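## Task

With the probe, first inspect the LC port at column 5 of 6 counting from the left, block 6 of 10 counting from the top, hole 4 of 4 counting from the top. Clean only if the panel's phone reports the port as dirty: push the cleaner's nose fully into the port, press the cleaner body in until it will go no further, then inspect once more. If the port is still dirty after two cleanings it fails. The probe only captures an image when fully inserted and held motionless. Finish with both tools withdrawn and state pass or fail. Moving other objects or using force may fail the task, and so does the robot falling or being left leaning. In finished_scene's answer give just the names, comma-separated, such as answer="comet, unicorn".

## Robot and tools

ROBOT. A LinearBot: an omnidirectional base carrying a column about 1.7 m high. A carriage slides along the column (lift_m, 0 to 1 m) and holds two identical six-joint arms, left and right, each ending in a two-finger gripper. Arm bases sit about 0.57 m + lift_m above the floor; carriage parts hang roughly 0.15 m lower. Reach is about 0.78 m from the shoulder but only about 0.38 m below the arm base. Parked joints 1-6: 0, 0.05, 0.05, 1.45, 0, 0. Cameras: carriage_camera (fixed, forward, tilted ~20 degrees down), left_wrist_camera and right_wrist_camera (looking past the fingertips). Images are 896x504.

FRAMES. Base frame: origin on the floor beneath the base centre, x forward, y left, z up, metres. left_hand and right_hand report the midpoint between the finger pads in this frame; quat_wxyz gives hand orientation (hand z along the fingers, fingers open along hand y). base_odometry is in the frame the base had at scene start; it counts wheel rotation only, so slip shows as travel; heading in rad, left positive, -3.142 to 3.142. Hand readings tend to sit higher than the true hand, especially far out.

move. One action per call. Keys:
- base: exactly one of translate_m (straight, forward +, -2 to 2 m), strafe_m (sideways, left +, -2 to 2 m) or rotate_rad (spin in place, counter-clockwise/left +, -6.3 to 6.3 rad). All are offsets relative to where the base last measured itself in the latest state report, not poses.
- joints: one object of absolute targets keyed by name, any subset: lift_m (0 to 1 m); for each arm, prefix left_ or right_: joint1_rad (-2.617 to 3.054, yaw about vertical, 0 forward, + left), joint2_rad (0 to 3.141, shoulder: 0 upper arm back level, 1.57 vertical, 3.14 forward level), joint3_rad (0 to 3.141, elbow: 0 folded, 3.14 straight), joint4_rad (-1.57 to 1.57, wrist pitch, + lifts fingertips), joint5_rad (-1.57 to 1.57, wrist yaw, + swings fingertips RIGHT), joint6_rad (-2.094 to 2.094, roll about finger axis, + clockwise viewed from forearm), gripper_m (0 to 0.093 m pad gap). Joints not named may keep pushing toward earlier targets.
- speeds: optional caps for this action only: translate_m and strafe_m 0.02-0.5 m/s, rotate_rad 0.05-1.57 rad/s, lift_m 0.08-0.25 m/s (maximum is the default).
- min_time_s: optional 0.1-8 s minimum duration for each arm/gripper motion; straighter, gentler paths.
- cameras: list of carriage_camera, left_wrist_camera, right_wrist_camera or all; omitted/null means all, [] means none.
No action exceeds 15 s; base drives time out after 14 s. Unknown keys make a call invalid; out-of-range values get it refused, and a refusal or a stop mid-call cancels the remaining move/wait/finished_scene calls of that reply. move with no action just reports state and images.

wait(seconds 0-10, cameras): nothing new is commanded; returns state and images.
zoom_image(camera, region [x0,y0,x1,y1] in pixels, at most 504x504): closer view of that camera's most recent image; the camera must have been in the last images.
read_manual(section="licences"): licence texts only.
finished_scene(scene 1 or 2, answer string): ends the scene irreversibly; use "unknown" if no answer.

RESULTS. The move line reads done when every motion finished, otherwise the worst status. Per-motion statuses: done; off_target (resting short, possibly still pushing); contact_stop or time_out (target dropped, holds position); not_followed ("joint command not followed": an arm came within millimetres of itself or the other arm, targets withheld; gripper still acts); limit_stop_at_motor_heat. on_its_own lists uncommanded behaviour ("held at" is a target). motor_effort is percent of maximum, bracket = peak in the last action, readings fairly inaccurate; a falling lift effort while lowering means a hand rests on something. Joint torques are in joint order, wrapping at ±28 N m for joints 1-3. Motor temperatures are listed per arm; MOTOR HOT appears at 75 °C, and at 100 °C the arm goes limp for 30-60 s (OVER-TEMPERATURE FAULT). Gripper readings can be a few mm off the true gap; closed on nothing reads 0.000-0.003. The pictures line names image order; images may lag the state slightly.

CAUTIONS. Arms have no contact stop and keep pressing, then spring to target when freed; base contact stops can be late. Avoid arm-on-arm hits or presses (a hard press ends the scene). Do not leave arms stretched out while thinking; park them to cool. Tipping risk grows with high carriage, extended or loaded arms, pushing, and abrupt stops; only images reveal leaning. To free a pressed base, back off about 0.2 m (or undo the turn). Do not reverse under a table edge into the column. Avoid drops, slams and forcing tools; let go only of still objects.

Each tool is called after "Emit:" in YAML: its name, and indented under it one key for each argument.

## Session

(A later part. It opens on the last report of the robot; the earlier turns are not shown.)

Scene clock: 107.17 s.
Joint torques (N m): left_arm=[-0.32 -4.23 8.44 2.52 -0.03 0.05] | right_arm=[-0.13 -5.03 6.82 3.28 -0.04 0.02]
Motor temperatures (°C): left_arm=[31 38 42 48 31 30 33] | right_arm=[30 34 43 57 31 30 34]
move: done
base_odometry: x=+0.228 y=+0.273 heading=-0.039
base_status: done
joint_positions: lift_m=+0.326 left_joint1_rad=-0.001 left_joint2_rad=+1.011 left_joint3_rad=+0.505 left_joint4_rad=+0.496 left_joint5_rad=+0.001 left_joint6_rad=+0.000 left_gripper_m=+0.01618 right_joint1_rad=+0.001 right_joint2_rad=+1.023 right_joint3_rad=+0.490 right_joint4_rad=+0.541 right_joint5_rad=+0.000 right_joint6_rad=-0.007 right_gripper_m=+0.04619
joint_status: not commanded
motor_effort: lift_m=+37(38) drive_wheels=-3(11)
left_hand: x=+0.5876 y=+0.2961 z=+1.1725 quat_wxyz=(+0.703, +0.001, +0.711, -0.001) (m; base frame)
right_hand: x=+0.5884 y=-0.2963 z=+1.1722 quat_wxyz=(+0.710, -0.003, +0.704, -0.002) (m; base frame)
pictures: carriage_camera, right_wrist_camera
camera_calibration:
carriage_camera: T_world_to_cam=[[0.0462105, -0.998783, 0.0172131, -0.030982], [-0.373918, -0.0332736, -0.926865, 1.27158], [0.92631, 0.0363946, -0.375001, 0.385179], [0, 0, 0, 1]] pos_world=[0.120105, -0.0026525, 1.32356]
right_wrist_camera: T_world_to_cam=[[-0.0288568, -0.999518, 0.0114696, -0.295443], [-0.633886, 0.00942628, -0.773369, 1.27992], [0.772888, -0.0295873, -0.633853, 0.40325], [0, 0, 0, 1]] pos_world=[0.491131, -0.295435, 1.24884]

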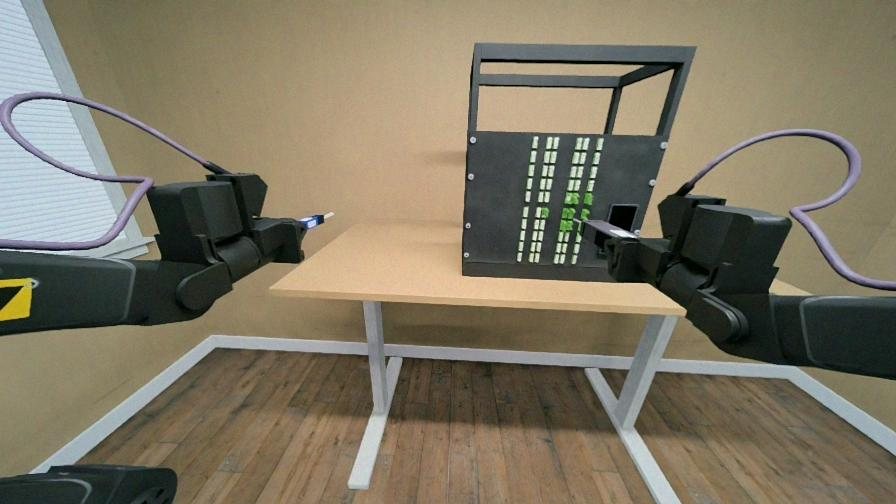

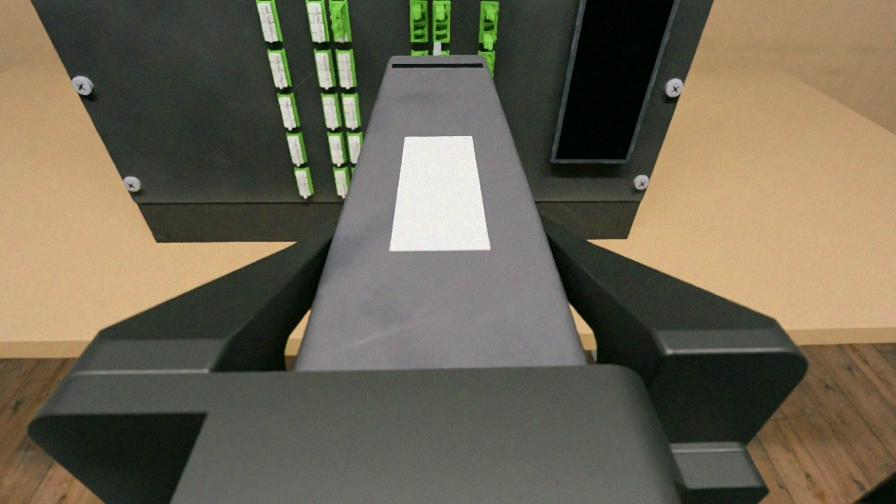

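Emit:
move:
  base: {"strafe_m":-0.0034}
  joints: {"lift_m":0.32}
  cameras: []

Emit:
move:
  base: {"translate_m":0.02}
  speeds: {"translate_m":0.04}
  cameras: ["right_wrist_camera","carriage_camera"]

Emit:
zoom_image:
  camera: "right_wrist_camera"
  region: [400, 0, 480, 60]

Emit:
zoom_image:
  camera: "carriage_camera"
  region: [540, 190, 620, 240]

Scene clock: 121.60 s.
Joint torques (N m): left_arm=[-0.42 -4.11 8.44 2.51 -0.03 0.04] | right_arm=[-0.01 -5.3 6.69 3.29 -0.03 0.02]
Motor temperatures (°C): left_arm=[31 38 43 49 31 30 33] | right_arm=[30 33 44 58 31 30 35]
move: done
base_odometry: x=+0.228 y=+0.270 heading=-0.038
base_status: done
joint_positions: lift_m=+0.320 left_joint1_rad=-0.001 left_joint2_rad=+1.010 left_joint3_rad=+0.505 left_joint4_rad=+0.497 left_joint5_rad=+0.000 left_joint6_rad=+0.000 left_gripper_m=+0.01618 right_joint1_rad=+0.000 right_joint2_rad=+1.023 right_joint3_rad=+0.490 right_joint4_rad=+0.542 right_joint5_rad=+0.001 right_joint6_rad=-0.007 right_gripper_m=+0.04619
joint_status: all done
motor_effort: lift_m=+36(37) drive_wheels=-2(6)
left_hand: x=+0.5875 y=+0.2964 z=+1.1671 quat_wxyz=(+0.704, +0.000, +0.710, +0.000) (m; base frame)
right_hand: x=+0.5884 y=-0.2969 z=+1.1665 quat_wxyz=(+0.710, -0.002, +0.704, -0.003) (m; base frame)
pictures: none
No camera images: "cameras" was empty.

Scene clock: 122.63 s.
Joint torques (N m): left_arm=[-0.38 -4.12 8.4 2.5 -0.03 0.06] | right_arm=[-0.09 -5.18 6.76 3.27 -0.05 -0.02]
Motor temperatures (°C): left_arm=[31 38 43 49 31 30 33] | right_arm=[30 33 44 58 31 30 35]
move: done
base_odometry: x=+0.248 y=+0.269 heading=-0.038
base_status: done
joint_positions: lift_m=+0.320 left_joint1_rad=-0.001 left_joint2_rad=+1.010 left_joint3_rad=+0.505 left_joint4_rad=+0.497 left_joint5_rad=+0.000 left_joint6_rad=+0.000 left_gripper_m=+0.01618 right_joint1_rad=+0.000 right_joint2_rad=+1.023 right_joint3_rad=+0.490 right_joint4_rad=+0.543 right_joint5_rad=+0.000 right_joint6_rad=-0.007 right_gripper_m=+0.04619
joint_status: not commanded
motor_effort: lift_m=+36(37) drive_wheels=-2(15)
left_hand: x=+0.5875 y=+0.2964 z=+1.1671 quat_wxyz=(+0.704, +0.000, +0.710, +0.000) (m; base frame)
right_hand: x=+0.5884 y=-0.2969 z=+1.1668 quat_wxyz=(+0.711, -0.002, +0.704, -0.003) (m; base frame)
pictures: carriage_camera, right_wrist_camera
camera_calibration:
carriage_camera: T_world_to_cam=[[0.0462105, -0.998783, 0.0172131, -0.0308787], [-0.373918, -0.0332736, -0.926865, 1.26602], [0.92631, 0.0363946, -0.375001, 0.382929], [0, 0, 0, 1]] pos_world=[0.120105, -0.0026525, 1.31756]
right_wrist_camera: T_world_to_cam=[[-0.0308027, -0.999461, 0.0113885, -0.294812], [-0.632081, 0.0106515, -0.774829, 1.27676], [0.77429, -0.0310653, -0.632068, 0.396499], [0, 0, 0, 1]] pos_world=[0.490929, -0.295935, 1.24324]

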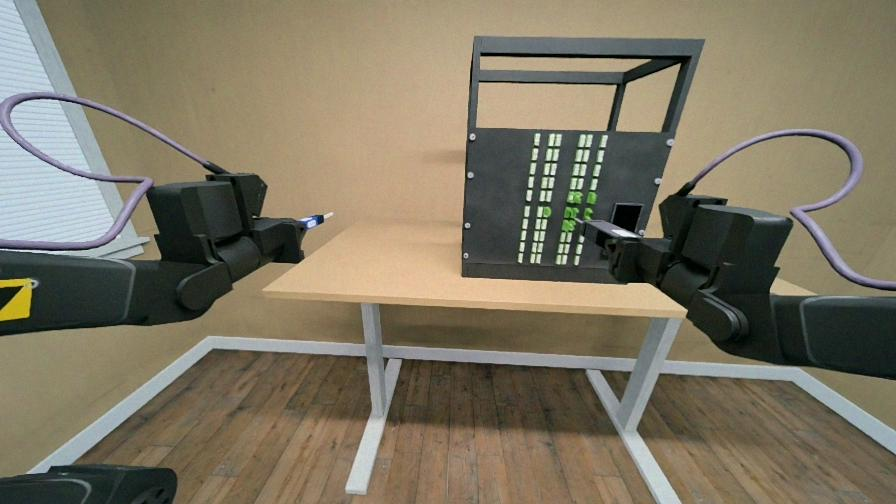

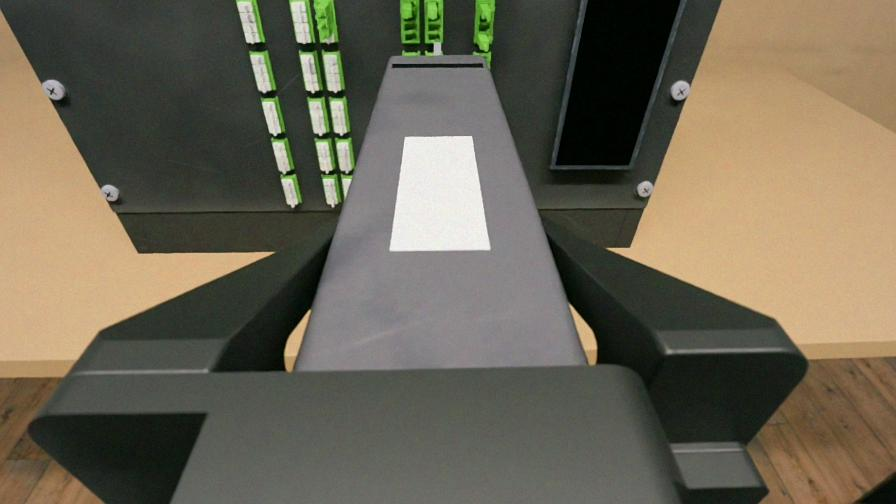

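Scaled by 6.300 from the camera's 896x504 image, which has a finer 1280x720 frame.

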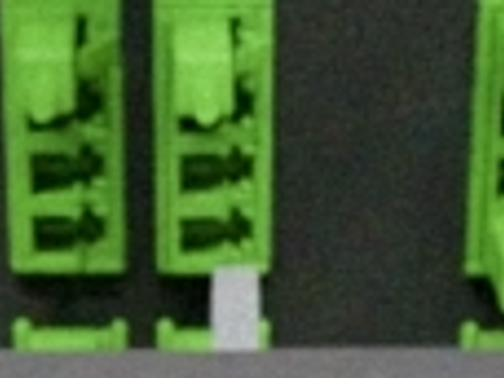

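Scaled by 6.300 from the camera's 896x504 image, which has a finer 1280x720 frame.

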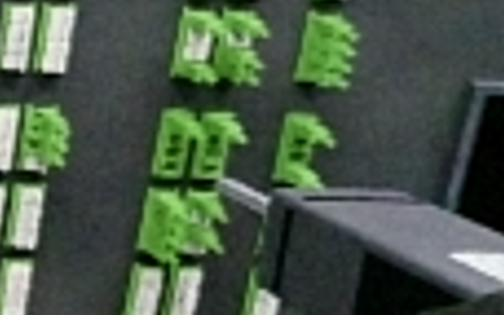

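Emit:
move:
  base: {"strafe_m":0.003}
  joints: {"lift_m":0.3217}
  cameras: []

Emit:
move:
  base: {"translate_m":0.009}
  speeds: {"translate_m":0.03}
  cameras: ["right_wrist_camera","carriage_camera"]

Emit:
zoom_image:
  camera: "right_wrist_camera"
  region: [400, 0, 480, 60]

Emit:
zoom_image:
  camera: "carriage_camera"
  region: [540, 190, 620, 240]

Scene clock: 134.57 s.
Joint torques (N m): left_arm=[-0.39 -4.12 8.46 2.47 -0.01 0.06] | right_arm=[-0.03 -5.07 6.74 3.29 -0.03 0.03]
Motor temperatures (°C): left_arm=[31 38 44 51 31 30 33] | right_arm=[30 33 44 60 31 30 35]
move: done
base_odometry: x=+0.248 y=+0.272 heading=-0.038
base_status: done
joint_positions: lift_m=+0.321 left_joint1_rad=+0.000 left_joint2_rad=+1.010 left_joint3_rad=+0.505 left_joint4_rad=+0.499 left_joint5_rad=+0.000 left_joint6_rad=+0.000 left_gripper_m=+0.01618 right_joint1_rad=+0.000 right_joint2_rad=+1.023 right_joint3_rad=+0.490 right_joint4_rad=+0.543 right_joint5_rad=+0.000 right_joint6_rad=-0.007 right_gripper_m=+0.04619
joint_status: all done
motor_effort: lift_m=+42(44) drive_wheels=+4(6)
left_hand: x=+0.5875 y=+0.2967 z=+1.1688 quat_wxyz=(+0.705, +0.000, +0.710, +0.000) (m; base frame)
right_hand: x=+0.5884 y=-0.2967 z=+1.1682 quat_wxyz=(+0.711, -0.003, +0.704, -0.003) (m; base frame)
pictures: none
No camera images: "cameras" was empty.

Scene clock: 135.30 s.
Joint torques (N m): left_arm=[-0.43 -4.1 8.42 2.49 -0.03 0.06] | right_arm=[0.05 -3.75 6.74 3.39 -0.01 0]
Motor temperatures (°C): left_arm=[31 38 44 51 31 30 33] | right_arm=[30 33 44 60 31 30 35]
move: done
base_odometry: x=+0.257 y=+0.272 heading=-0.038
base_status: done
joint_positions: lift_m=+0.321 left_joint1_rad=+0.000 left_joint2_rad=+1.010 left_joint3_rad=+0.505 left_joint4_rad=+0.499 left_joint5_rad=+0.000 left_joint6_rad=+0.000 left_gripper_m=+0.01618 right_joint1_rad=+0.000 right_joint2_rad=+1.009 right_joint3_rad=+0.490 right_joint4_rad=+0.532 right_joint5_rad=+0.000 right_joint6_rad=-0.007 right_gripper_m=+0.04619
joint_status: not commanded
motor_effort: lift_m=+41(42) drive_wheels=+3(13)
left_hand: x=+0.5875 y=+0.2967 z=+1.1689 quat_wxyz=(+0.705, +0.000, +0.709, +0.000) (m; base frame)
right_hand: x=+0.5862 y=-0.2967 z=+1.1704 quat_wxyz=(+0.712, -0.003, +0.702, -0.003) (m; base frame)
pictures: carriage_camera, right_wrist_camera
camera_calibration:
carriage_camera: T_world_to_cam=[[0.0462105, -0.998783, 0.0172131, -0.0309028], [-0.373918, -0.0332736, -0.926865, 1.26732], [0.92631, 0.0363946, -0.375001, 0.383454], [0, 0, 0, 1]] pos_world=[0.120105, -0.0026525, 1.31896]
right_wrist_camera: T_world_to_cam=[[-0.0300571, -0.999484, 0.0113183, -0.295107], [-0.629723, 0.0101414, -0.776754, 1.27889], [0.776238, -0.0304743, -0.629703, 0.396724], [0, 0, 0, 1]] pos_world=[0.488525, -0.295835, 1.24654]

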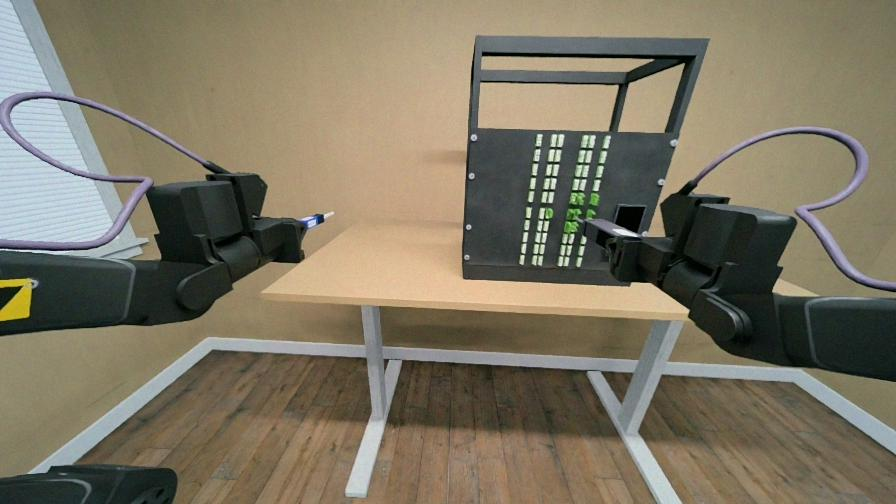

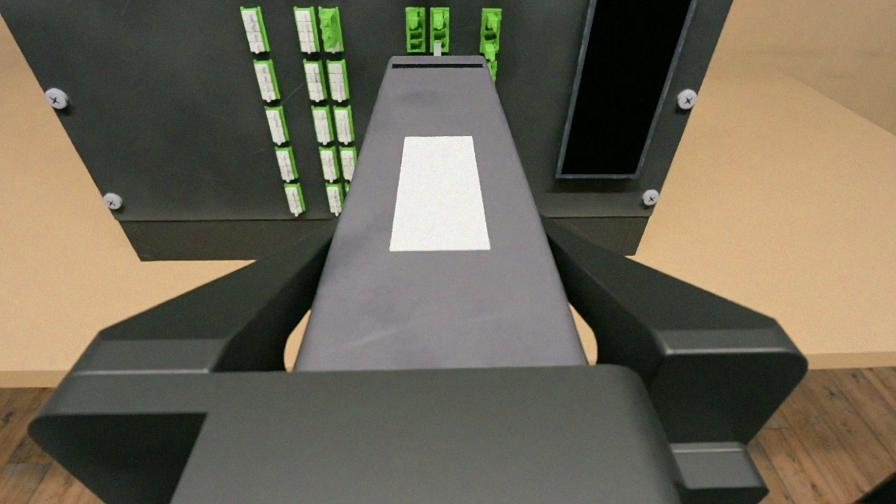

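Scaled by 6.300 from the camera's 896x504 image, which has a finer 1280x720 frame.

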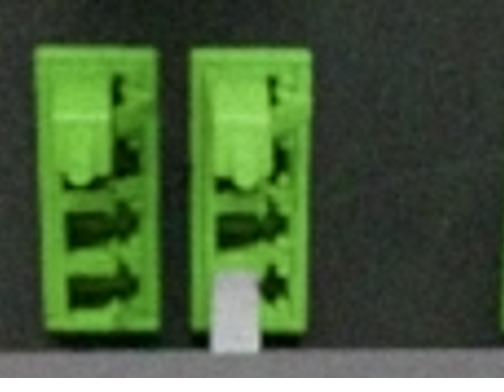

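Scaled by 6.300 from the camera's 896x504 image, which has a finer 1280x720 frame.

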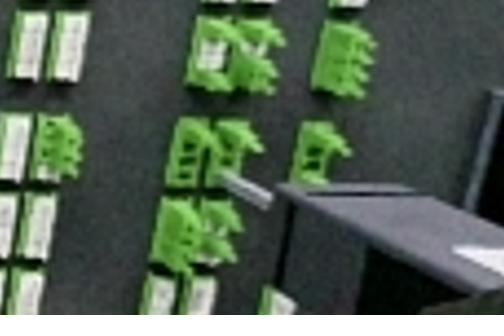

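Emit:
move:
  base: {"translate_m":-0.012}
  speeds: {"translate_m":0.03}
  cameras: []

Emit:
move:
  base: {"strafe_m":-0.0008}
  joints: {"lift_m":0.3245}
  cameras: ["right_wrist_camera"]

Emit:
zoom_image:
  camera: "right_wrist_camera"
  region: [400, 0, 480, 60]

Scene clock: 142.50 s.
Joint torques (N m): left_arm=[-0.46 -4.14 8.46 2.48 -0.03 0.06] | right_arm=[-0.03 -3.52 6.8 3.24 -0.01 0]
Motor temperatures (°C): left_arm=[31 38 44 51 31 30 33] | right_arm=[30 33 44 62 31 30 35]
move: done
base_odometry: x=+0.245 y=+0.272 heading=-0.038
base_status: done
joint_positions: lift_m=+0.321 left_joint1_rad=+0.000 left_joint2_rad=+1.010 left_joint3_rad=+0.505 left_joint4_rad=+0.499 left_joint5_rad=+0.000 left_joint6_rad=+0.000 left_gripper_m=+0.01618 right_joint1_rad=+0.000 right_joint2_rad=+1.009 right_joint3_rad=+0.490 right_joint4_rad=+0.541 right_joint5_rad=+0.000 right_joint6_rad=-0.007 right_gripper_m=+0.04619
joint_status: not commanded
motor_effort: lift_m=+42(42) drive_wheels=+3(12)
left_hand: x=+0.5875 y=+0.2967 z=+1.1689 quat_wxyz=(+0.705, +0.000, +0.709, +0.000) (m; base frame)
right_hand: x=+0.5861 y=-0.2967 z=+1.1727 quat_wxyz=(+0.715, -0.003, +0.699, -0.003) (m; base frame)
pictures: none
No camera images: "cameras" was empty.

Scene clock: 143.00 s.
Joint torques (N m): left_arm=[-0.46 -4.16 8.44 2.46 -0.03 0.05] | right_arm=[-0.06 -3.73 6.68 3.27 -0.04 0.01]
Motor temperatures (°C): left_arm=[31 38 44 51 31 30 33] | right_arm=[30 33 44 62 31 30 35]
move: done
base_odometry: x=+0.245 y=+0.271 heading=-0.038
base_status: done
joint_positions: lift_m=+0.324 left_joint1_rad=+0.000 left_joint2_rad=+1.010 left_joint3_rad=+0.505 left_joint4_rad=+0.501 left_joint5_rad=+0.000 left_joint6_rad=+0.000 left_gripper_m=+0.01618 right_joint1_rad=+0.000 right_joint2_rad=+1.009 right_joint3_rad=+0.490 right_joint4_rad=+0.543 right_joint5_rad=+0.000 right_joint6_rad=-0.007 right_gripper_m=+0.04619
joint_status: all done
motor_effort: lift_m=+41(47) drive_wheels=+0(5)
left_hand: x=+0.5875 y=+0.2968 z=+1.1722 quat_wxyz=(+0.705, +0.000, +0.709, +0.000) (m; base frame)
right_hand: x=+0.5861 y=-0.2967 z=+1.1759 quat_wxyz=(+0.716, -0.003, +0.699, -0.003) (m; base frame)
pictures: right_wrist_camera
camera_calibration:
right_wrist_camera: T_world_to_cam=[[-0.0301806, -0.999484, 0.0109871, -0.29471], [-0.621154, 0.0101422, -0.783623, 1.28615], [0.783108, -0.0304749, -0.621139, 0.386143], [0, 0, 0, 1]] pos_world=[0.487613, -0.295835, 1.25095]

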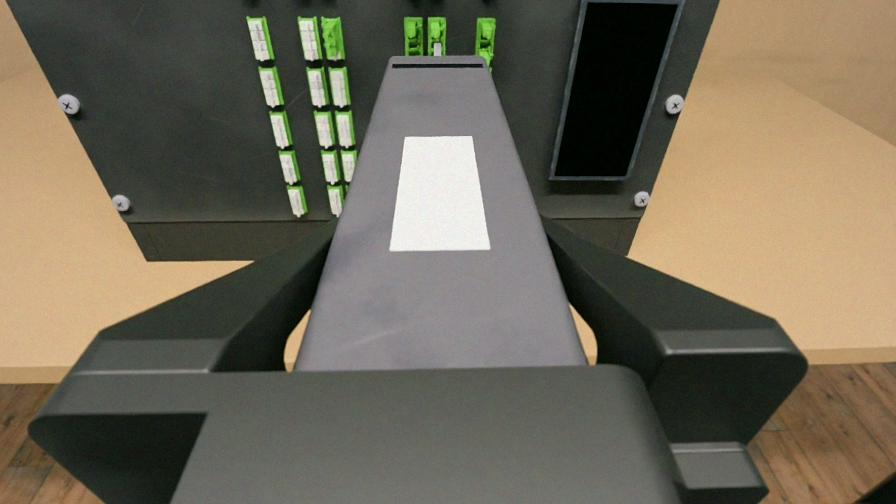

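Scaled by 6.300 from the camera's 896x504 image, which has a finer 1280x720 frame.

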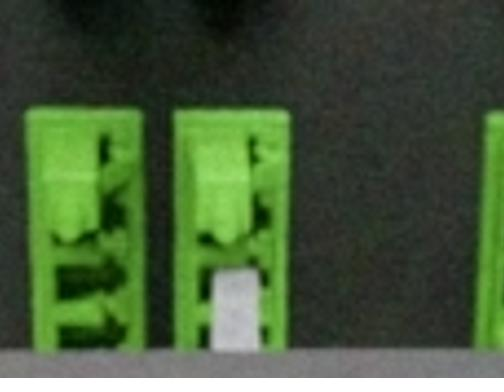

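Emit:
move:
  joints: {"lift_m":0.3170}
  cameras: ["right_wrist_camera"]

Emit:
zoom_image:
  camera: "right_wrist_camera"
  region: [400, 0, 480, 60]

Scene clock: 155.23 s.
Joint torques (N m): left_arm=[-0.43 -4.07 8.42 2.51 -0.03 0.06] | right_arm=[0.06 -3.64 6.68 3.26 -0.03 0.01]
Motor temperatures (°C): left_arm=[31 37 45 51 31 30 33] | right_arm=[30 33 45 63 31 30 35]
move: done
base_odometry: x=+0.245 y=+0.271 heading=-0.038
base_status: not commanded
joint_positions: lift_m=+0.317 left_joint1_rad=+0.000 left_joint2_rad=+1.010 left_joint3_rad=+0.505 left_joint4_rad=+0.497 left_joint5_rad=+0.000 left_joint6_rad=+0.000 left_gripper_m=+0.01618 right_joint1_rad=+0.000 right_joint2_rad=+1.009 right_joint3_rad=+0.490 right_joint4_rad=+0.541 right_joint5_rad=+0.000 right_joint6_rad=-0.007 right_gripper_m=+0.04619
joint_status: all done
motor_effort: lift_m=+37(38) drive_wheels=+0(1)
left_hand: x=+0.5874 y=+0.2967 z=+1.1641 quat_wxyz=(+0.704, +0.000, +0.710, +0.000) (m; base frame)
right_hand: x=+0.5861 y=-0.2967 z=+1.1684 quat_wxyz=(+0.715, -0.003, +0.699, -0.003) (m; base frame)
pictures: right_wrist_camera
camera_calibration:
right_wrist_camera: T_world_to_cam=[[-0.0301637, -0.999484, 0.0110322, -0.29469], [-0.622328, 0.0101421, -0.782691, 1.27983], [0.782175, -0.0304745, -0.622313, 0.383382], [0, 0, 0, 1]] pos_world=[0.487715, -0.295835, 1.24355]

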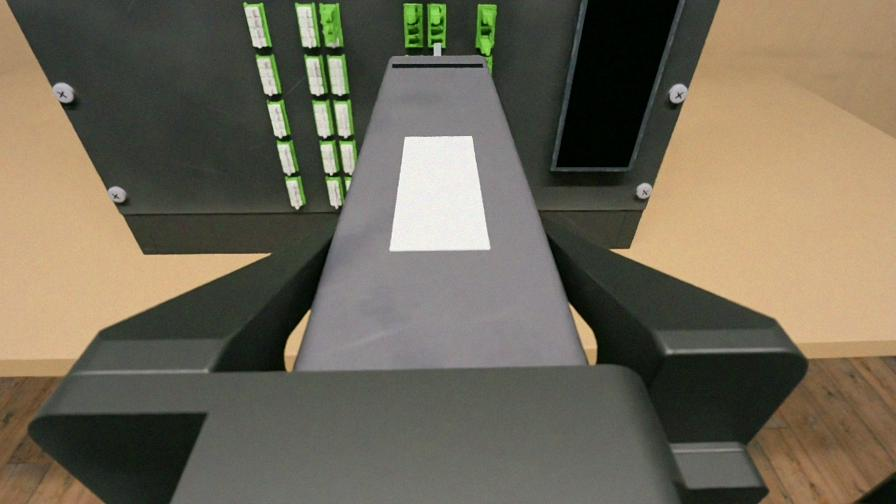

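Scaled by 6.300 from the camera's 896x504 image, which has a finer 1280x720 frame.

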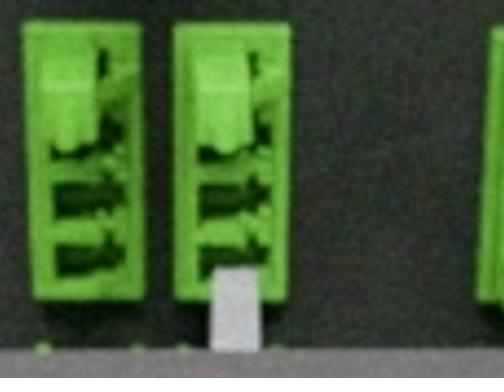

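Emit:
move:
  base: {"translate_m":0.007}
  speeds: {"translate_m":0.02}
  cameras: ["right_wrist_camera"]

Emit:
zoom_image:
  camera: "right_wrist_camera"
  region: [410, 20, 460, 60]

Scene clock: 161.37 s.
Joint torques (N m): left_arm=[-0.43 -4.12 8.44 2.49 -0.03 0.05] | right_arm=[-0.05 -3.74 6.72 3.27 -0.04 0.02]
Motor temperatures (°C): left_arm=[31 37 45 52 31 30 34] | right_arm=[30 33 45 63 31 30 35]
move: done
base_odometry: x=+0.252 y=+0.271 heading=-0.038
base_status: done
joint_positions: lift_m=+0.317 left_joint1_rad=+0.000 left_joint2_rad=+1.010 left_joint3_rad=+0.505 left_joint4_rad=+0.498 left_joint5_rad=+0.000 left_joint6_rad=+0.000 left_gripper_m=+0.01618 right_joint1_rad=+0.000 right_joint2_rad=+1.009 right_joint3_rad=+0.490 right_joint4_rad=+0.543 right_joint5_rad=+0.000 right_joint6_rad=-0.007 right_gripper_m=+0.04619
joint_status: not commanded
motor_effort: lift_m=+36(37) drive_wheels=+3(11)
left_hand: x=+0.5874 y=+0.2967 z=+1.1644 quat_wxyz=(+0.704, +0.000, +0.710, +0.000) (m; base frame)
right_hand: x=+0.5861 y=-0.2967 z=+1.1689 quat_wxyz=(+0.716, -0.003, +0.698, -0.003) (m; base frame)
pictures: right_wrist_camera
camera_calibration:
right_wrist_camera: T_world_to_cam=[[-0.0301835, -0.999484, 0.0109746, -0.294615], [-0.620824, 0.0101411, -0.783884, 1.28075], [0.783369, -0.0304736, -0.62081, 0.381197], [0, 0, 0, 1]] pos_world=[0.487612, -0.295835, 1.24385]

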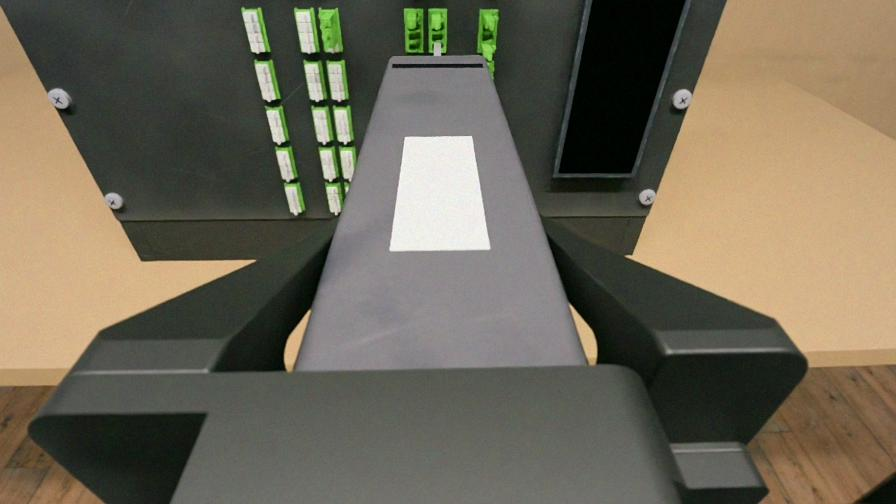

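Scaled by 10.080 from the camera's 896x504 image, which has a finer 1280x720 frame.

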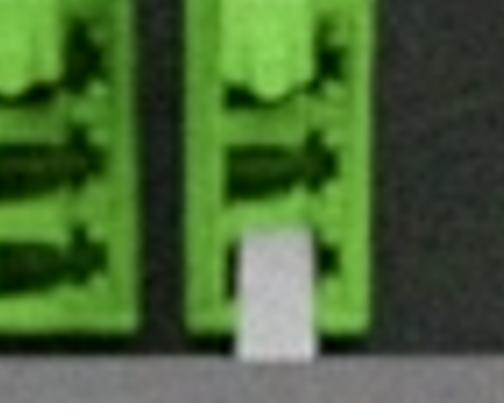

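Emit:
move:
  base: {"strafe_m":0.0007}
  joints: {"lift_m":0.3146}
  cameras: []

Emit:
move:
  base: {"translate_m":0.003}
  speeds: {"translate_m":0.02}
  cameras: ["right_wrist_camera"]

Emit:
zoom_image:
  camera: "right_wrist_camera"
  region: [410, 20, 460, 60]

Scene clock: 184.67 s.
Joint torques (N m): left_arm=[-0.39 -4.16 8.4 2.5 -0.1 0.04] | right_arm=[-0.13 -3.74 6.72 3.28 -0.03 0]
Motor temperatures (°C): left_arm=[31 37 45 53 31 30 34] | right_arm=[30 33 46 66 30 30 35]
move: done
base_odometry: x=+0.252 y=+0.272 heading=-0.038
base_status: done
joint_positions: lift_m=+0.315 left_joint1_rad=+0.000 left_joint2_rad=+1.010 left_joint3_rad=+0.505 left_joint4_rad=+0.497 left_joint5_rad=+0.000 left_joint6_rad=+0.000 left_gripper_m=+0.01618 right_joint1_rad=+0.000 right_joint2_rad=+1.009 right_joint3_rad=+0.490 right_joint4_rad=+0.542 right_joint5_rad=-0.001 right_joint6_rad=-0.007 right_gripper_m=+0.04619
joint_status: all done
motor_effort: lift_m=+36(37) drive_wheels=+2(5)
left_hand: x=+0.5874 y=+0.2967 z=+1.1619 quat_wxyz=(+0.704, +0.000, +0.710, +0.000) (m; base frame)
right_hand: x=+0.5861 y=-0.2966 z=+1.1663 quat_wxyz=(+0.715, -0.003, +0.699, -0.002) (m; base frame)
pictures: none
No camera images: "cameras" was empty.

Scene clock: 185.30 s.
Joint torques (N m): left_arm=[-0.44 -4.05 8.4 2.49 -0.03 0.07] | right_arm=[-0.03 -3.66 6.79 3.29 -0.05 0.03]
Motor temperatures (°C): left_arm=[31 37 45 53 31 30 34] | right_arm=[30 33 46 66 30 30 35]
move: done
base_odometry: x=+0.255 y=+0.272 heading=-0.038
base_status: done
joint_positions: lift_m=+0.315 left_joint1_rad=+0.000 left_joint2_rad=+1.010 left_joint3_rad=+0.505 left_joint4_rad=+0.497 left_joint5_rad=+0.000 left_joint6_rad=+0.000 left_gripper_m=+0.01618 right_joint1_rad=+0.000 right_joint2_rad=+1.009 right_joint3_rad=+0.490 right_joint4_rad=+0.543 right_joint5_rad=-0.001 right_joint6_rad=-0.007 right_gripper_m=+0.04619
joint_status: not commanded
motor_effort: lift_m=+36(36) drive_wheels=+2(12)
left_hand: x=+0.5874 y=+0.2967 z=+1.1619 quat_wxyz=(+0.704, +0.000, +0.710, +0.000) (m; base frame)
right_hand: x=+0.5861 y=-0.2966 z=+1.1664 quat_wxyz=(+0.716, -0.003, +0.699, -0.002) (m; base frame)
pictures: right_wrist_camera
camera_calibration:
right_wrist_camera: T_world_to_cam=[[-0.029821, -0.999495, 0.0109638, -0.294655], [-0.621161, 0.0099372, -0.78362, 1.27865], [0.783116, -0.0301786, -0.621143, 0.380334], [0, 0, 0, 1]] pos_world=[0.487613, -0.295735, 1.24145]

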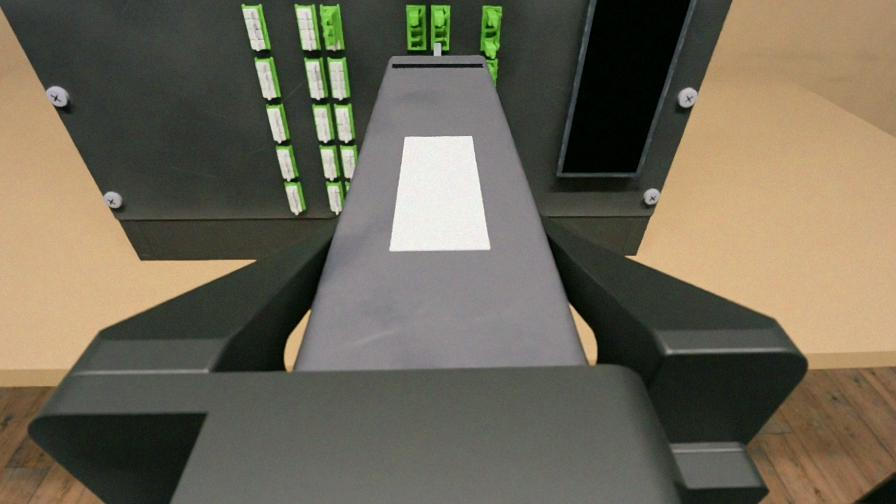

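Scaled by 10.080 from the camera's 896x504 image, which has a finer 1280x720 frame.

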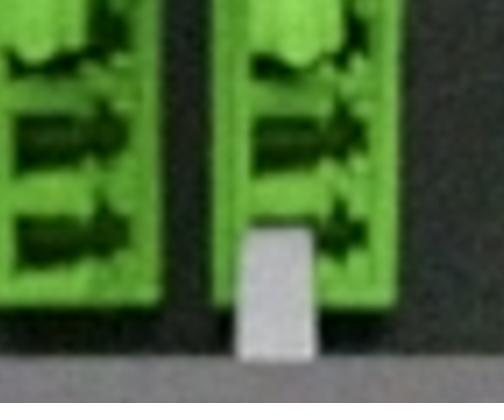

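Emit:
move:
  base: {"strafe_m":-0.001}
  joints: {"lift_m":0.3141}
  cameras: ["right_wrist_camera"]

Emit:
zoom_image:
  camera: "right_wrist_camera"
  region: [410, 20, 460, 60]

Scene clock: 191.00 s.
Joint torques (N m): left_arm=[-0.42 -4.12 8.36 2.48 -0.02 0.06] | right_arm=[0.06 -3.75 6.83 3.31 -0.04 0]
Motor temperatures (°C): left_arm=[31 37 45 53 31 30 34] | right_arm=[30 33 46 66 30 30 35]
move: done
base_odometry: x=+0.255 y=+0.271 heading=-0.037
base_status: done
joint_positions: lift_m=+0.314 left_joint1_rad=+0.000 left_joint2_rad=+1.010 left_joint3_rad=+0.505 left_joint4_rad=+0.497 left_joint5_rad=+0.001 left_joint6_rad=+0.000 left_gripper_m=+0.01618 right_joint1_rad=+0.000 right_joint2_rad=+1.009 right_joint3_rad=+0.490 right_joint4_rad=+0.543 right_joint5_rad=-0.001 right_joint6_rad=-0.007 right_gripper_m=+0.04619
joint_status: all done
motor_effort: lift_m=+34(36) drive_wheels=-3(5)
left_hand: x=+0.5874 y=+0.2966 z=+1.1616 quat_wxyz=(+0.704, +0.000, +0.710, +0.000) (m; base frame)
right_hand: x=+0.5861 y=-0.2966 z=+1.1661 quat_wxyz=(+0.716, -0.003, +0.698, -0.002) (m; base frame)
pictures: right_wrist_camera
camera_calibration:
right_wrist_camera: T_world_to_cam=[[-0.029824, -0.999495, 0.0109514, -0.294634], [-0.620831, 0.00993603, -0.783882, 1.2785], [0.783377, -0.0301774, -0.620814, 0.37955], [0, 0, 0, 1]] pos_world=[0.487612, -0.295735, 1.24105]

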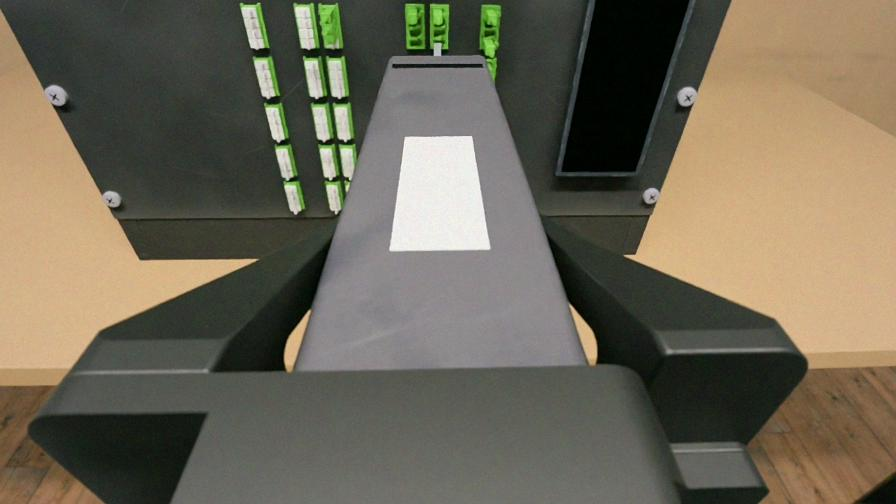

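Scaled by 10.080 from the camera's 896x504 image, which has a finer 1280x720 frame.

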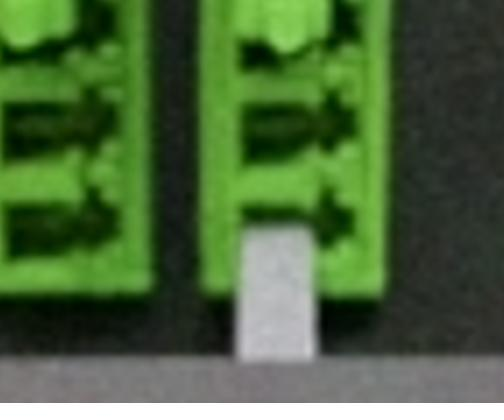

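Emit:
move:
  base: {"strafe_m":-0.0004}
  joints: {"lift_m":0.3145}
  cameras: []

Emit:
move:
  base: {"translate_m":0.004}
  speeds: {"translate_m":0.02}
  cameras: ["right_wrist_camera"]

Emit:
zoom_image:
  camera: "right_wrist_camera"
  region: [410, 20, 460, 60]

Scene clock: 200.47 s.
Joint torques (N m): left_arm=[-0.43 -4.11 8.44 2.5 -0.03 0.05] | right_arm=[0.01 -3.64 6.65 3.26 -0.02 0.02]
Motor temperatures (°C): left_arm=[30 37 45 54 31 30 34] | right_arm=[30 33 46 67 30 30 35]
move: done
base_odometry: x=+0.255 y=+0.271 heading=-0.037
base_status: done
joint_positions: lift_m=+0.314 left_joint1_rad=+0.000 left_joint2_rad=+1.010 left_joint3_rad=+0.505 left_joint4_rad=+0.497 left_joint5_rad=+0.000 left_joint6_rad=+0.000 left_gripper_m=+0.01618 right_joint1_rad=+0.000 right_joint2_rad=+1.009 right_joint3_rad=+0.490 right_joint4_rad=+0.543 right_joint5_rad=-0.001 right_joint6_rad=-0.007 right_gripper_m=+0.04619
joint_status: all done
motor_effort: lift_m=+40(40) drive_wheels=-1(1)
left_hand: x=+0.5874 y=+0.2967 z=+1.1616 quat_wxyz=(+0.704, +0.000, +0.710, +0.000) (m; base frame)
right_hand: x=+0.5861 y=-0.2966 z=+1.1661 quat_wxyz=(+0.716, -0.003, +0.698, -0.002) (m; base frame)
pictures: none
No camera images: "cameras" was empty.

Scene clock: 201.03 s.
Joint torques (N m): left_arm=[-0.43 -4.11 8.34 2.49 -0.03 0.05] | right_arm=[-0.05 -3.66 6.76 3.27 0.01 0.03]
Motor temperatures (°C): left_arm=[30 37 45 54 31 30 34] | right_arm=[30 33 46 67 30 30 35]
move: done
base_odometry: x=+0.259 y=+0.271 heading=-0.037
base_status: done
joint_positions: lift_m=+0.314 left_joint1_rad=+0.000 left_joint2_rad=+1.010 left_joint3_rad=+0.505 left_joint4_rad=+0.498 left_joint5_rad=+0.000 left_joint6_rad=+0.000 left_gripper_m=+0.01618 right_joint1_rad=+0.000 right_joint2_rad=+1.009 right_joint3_rad=+0.490 right_joint4_rad=+0.545 right_joint5_rad=-0.001 right_joint6_rad=-0.007 right_gripper_m=+0.04619
joint_status: not commanded
motor_effort: lift_m=+40(41) drive_wheels=-3(12)
left_hand: x=+0.5874 y=+0.2967 z=+1.1617 quat_wxyz=(+0.704, +0.000, +0.710, +0.000) (m; base frame)
right_hand: x=+0.5861 y=-0.2966 z=+1.1665 quat_wxyz=(+0.716, -0.003, +0.698, -0.002) (m; base frame)
pictures: right_wrist_camera
camera_calibration:
right_wrist_camera: T_world_to_cam=[[-0.0298428, -0.999495, 0.0109048, -0.294574], [-0.619592, 0.00993658, -0.784861, 1.27928], [0.784357, -0.030179, -0.619575, 0.377802], [0, 0, 0, 1]] pos_world=[0.48751, -0.295735, 1.24135]

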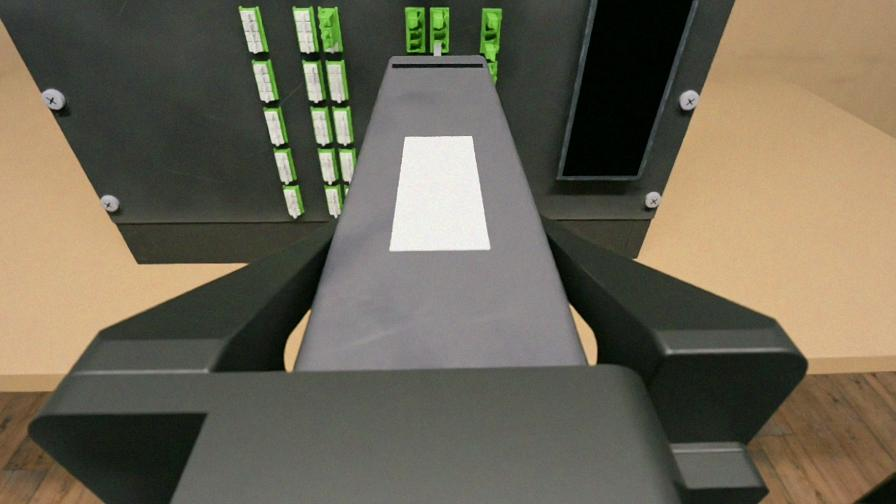

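Scaled by 10.080 from the camera's 896x504 image, which has a finer 1280x720 frame.

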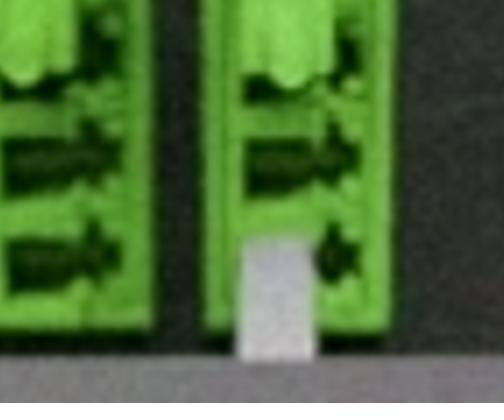

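Emit:
move:
  base: {"translate_m":0.004}
  speeds: {"translate_m":0.02}
  cameras: ["right_wrist_camera","carriage_camera"]

Emit:
zoom_image:
  camera: "right_wrist_camera"
  region: [410, 20, 460, 60]

Emit:
zoom_image:
  camera: "carriage_camera"
  region: [550, 190, 650, 260]

Scene clock: 206.47 s.
Joint torques (N m): left_arm=[-0.43 -4.1 8.44 2.47 -0.02 0.05] | right_arm=[-0.05 -3.38 6.75 3.31 -0.03 -0.03]
Motor temperatures (°C): left_arm=[30 37 46 54 31 30 34] | right_arm=[30 33 46 68 30 30 35]
move: done
base_odometry: x=+0.263 y=+0.271 heading=-0.037
base_status: done
joint_positions: lift_m=+0.314 left_joint1_rad=+0.000 left_joint2_rad=+1.010 left_joint3_rad=+0.505 left_joint4_rad=+0.499 left_joint5_rad=+0.000 left_joint6_rad=+0.000 left_gripper_m=+0.01618 right_joint1_rad=+0.000 right_joint2_rad=+1.005 right_joint3_rad=+0.490 right_joint4_rad=+0.540 right_joint5_rad=-0.001 right_joint6_rad=-0.004 right_gripper_m=+0.04619
joint_status: not commanded
motor_effort: lift_m=+40(41) drive_wheels=+5(13)
left_hand: x=+0.5874 y=+0.2967 z=+1.1619 quat_wxyz=(+0.705, +0.000, +0.709, +0.000) (m; base frame)
right_hand: x=+0.5855 y=-0.2966 z=+1.1667 quat_wxyz=(+0.716, -0.002, +0.698, -0.001) (m; base frame)
pictures: carriage_camera, right_wrist_camera
camera_calibration:
carriage_camera: T_world_to_cam=[[0.0462105, -0.998783, 0.0172131, -0.0307806], [-0.373918, -0.0332736, -0.926865, 1.26074], [0.92631, 0.0363946, -0.375001, 0.380791], [0, 0, 0, 1]] pos_world=[0.120105, -0.0026525, 1.31186]
right_wrist_camera: T_world_to_cam=[[-0.0298018, -0.999528, 0.00751071, -0.290714], [-0.620223, 0.0125989, -0.784324, 1.27958], [0.783859, -0.0280326, -0.620306, 0.380233], [0, 0, 0, 1]] pos_world=[0.486911, -0.296039, 1.24165]

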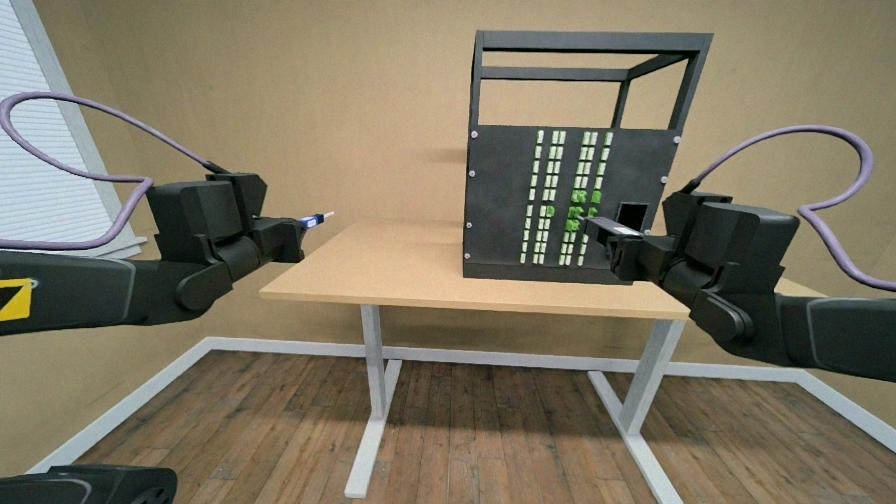

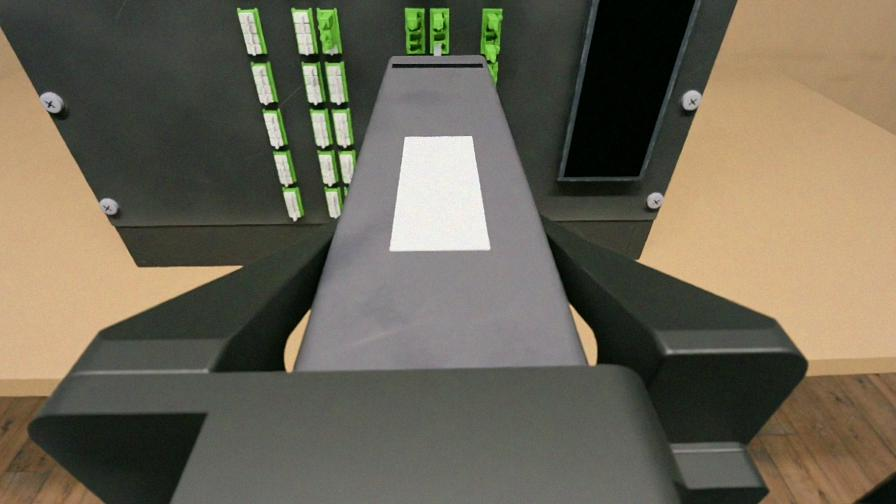

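Scaled by 10.080 from the camera's 896x504 image, which has a finer 1280x720 frame.

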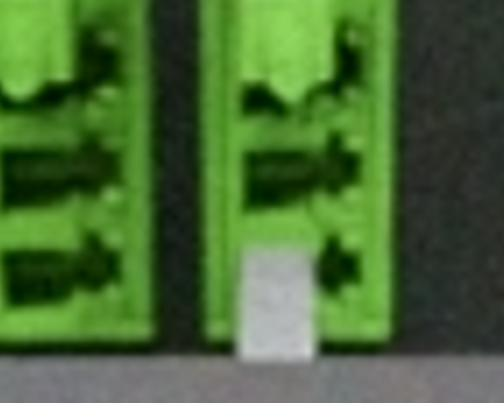

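Scaled by 5.040 from the camera's 896x504 image, which has a finer 1280x720 frame.

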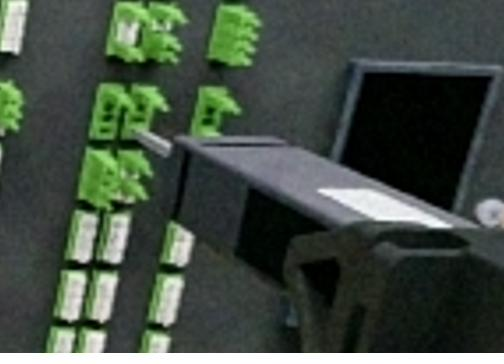

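Emit:
move:
  base: {"translate_m":0.005}
  speeds: {"translate_m":0.02}
  cameras: ["right_wrist_camera","carriage_camera"]

Emit:
zoom_image:
  camera: "right_wrist_camera"
  region: [410, 20, 460, 60]

Emit:
zoom_image:
  camera: "carriage_camera"
  region: [550, 190, 650, 260]

Scene clock: 211.10 s.
Joint torques (N m): left_arm=[-0.47 -4.03 8.38 2.48 -0.03 0.06] | right_arm=[0.02 -1.01 7.45 3.51 -0.05 -0.05]
Motor temperatures (°C): left_arm=[30 37 46 54 31 30 34] | right_arm=[30 32 46 68 30 30 35]
move: done
base_odometry: x=+0.268 y=+0.271 heading=-0.037
base_status: done
joint_positions: lift_m=+0.314 left_joint1_rad=+0.000 left_joint2_rad=+1.010 left_joint3_rad=+0.505 left_joint4_rad=+0.499 left_joint5_rad=+0.000 left_joint6_rad=+0.000 left_gripper_m=+0.01618 right_joint1_rad=+0.000 right_joint2_rad=+0.980 right_joint3_rad=+0.482 right_joint4_rad=+0.524 right_joint5_rad=-0.001 right_joint6_rad=-0.002 right_gripper_m=+0.04619
joint_status: not commanded
motor_effort: lift_m=+39(40) drive_wheels=+5(16)
left_hand: x=+0.5874 y=+0.2967 z=+1.1621 quat_wxyz=(+0.705, +0.000, +0.709, +0.000) (m; base frame)
right_hand: x=+0.5812 y=-0.2966 z=+1.1672 quat_wxyz=(+0.716, -0.001, +0.698, -0.001) (m; base frame)
pictures: carriage_camera, right_wrist_camera
camera_calibration:
carriage_camera: T_world_to_cam=[[0.0462105, -0.998783, 0.0172131, -0.0307806], [-0.373918, -0.0332736, -0.926865, 1.26074], [0.92631, 0.0363946, -0.375001, 0.380791], [0, 0, 0, 1]] pos_world=[0.120105, -0.0026525, 1.31186]
right_wrist_camera: T_world_to_cam=[[-0.0297571, -0.999542, 0.00559167, -0.288589], [-0.620264, 0.0140783, -0.784267, 1.27761], [0.783829, -0.0268058, -0.620398, 0.384342], [0, 0, 0, 1]] pos_world=[0.482611, -0.296141, 1.24205]

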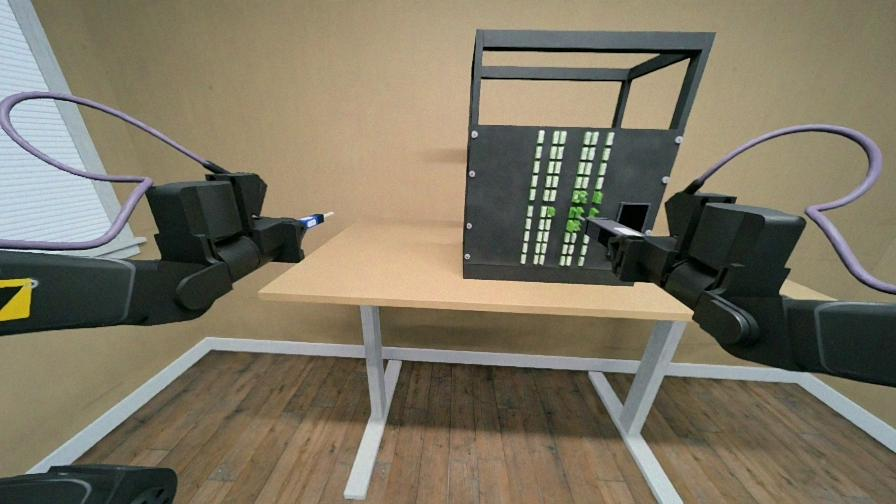

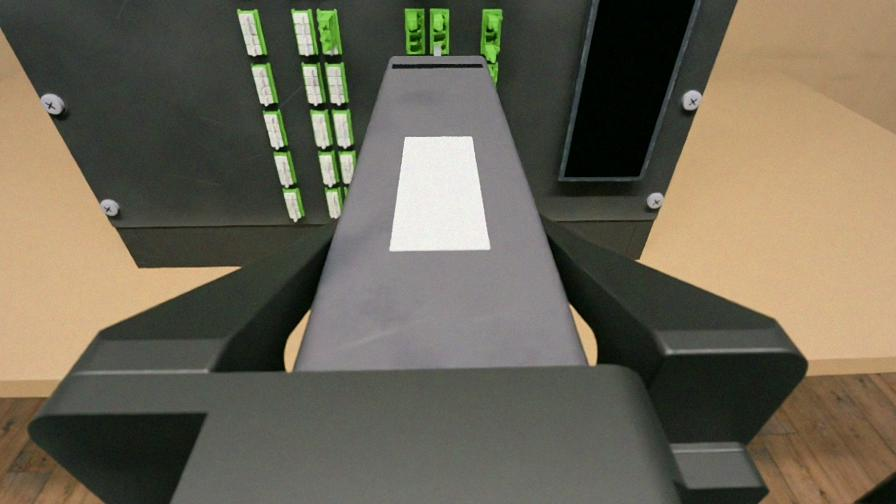

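Scaled by 10.080 from the camera's 896x504 image, which has a finer 1280x720 frame.

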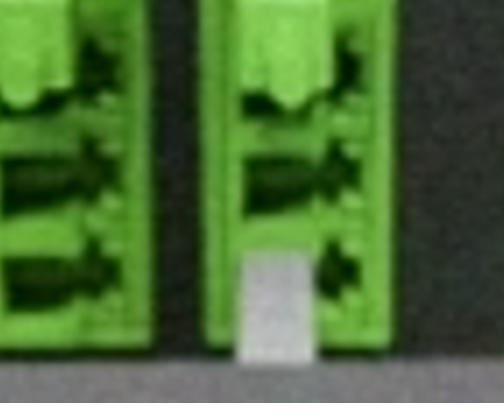

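Scaled by 5.040 from the camera's 896x504 image, which has a finer 1280x720 frame.

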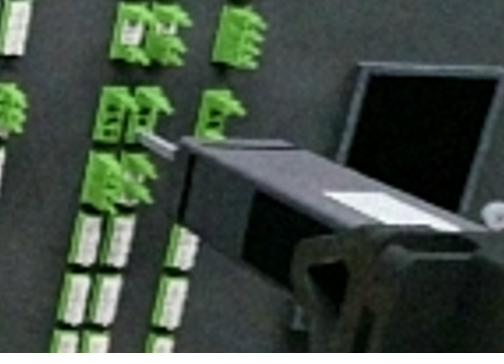

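Emit:
zoom_image:
  camera: "right_wrist_camera"
  region: [380, 0, 740, 200]

Scaled by 1.400 from the camera's 896x504 image, which has a finer 1280x720 frame.

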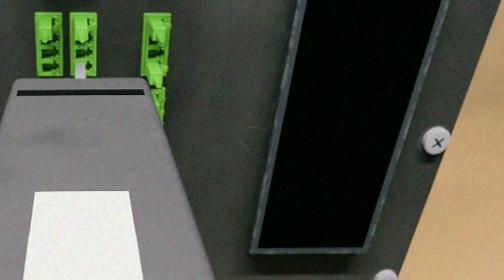

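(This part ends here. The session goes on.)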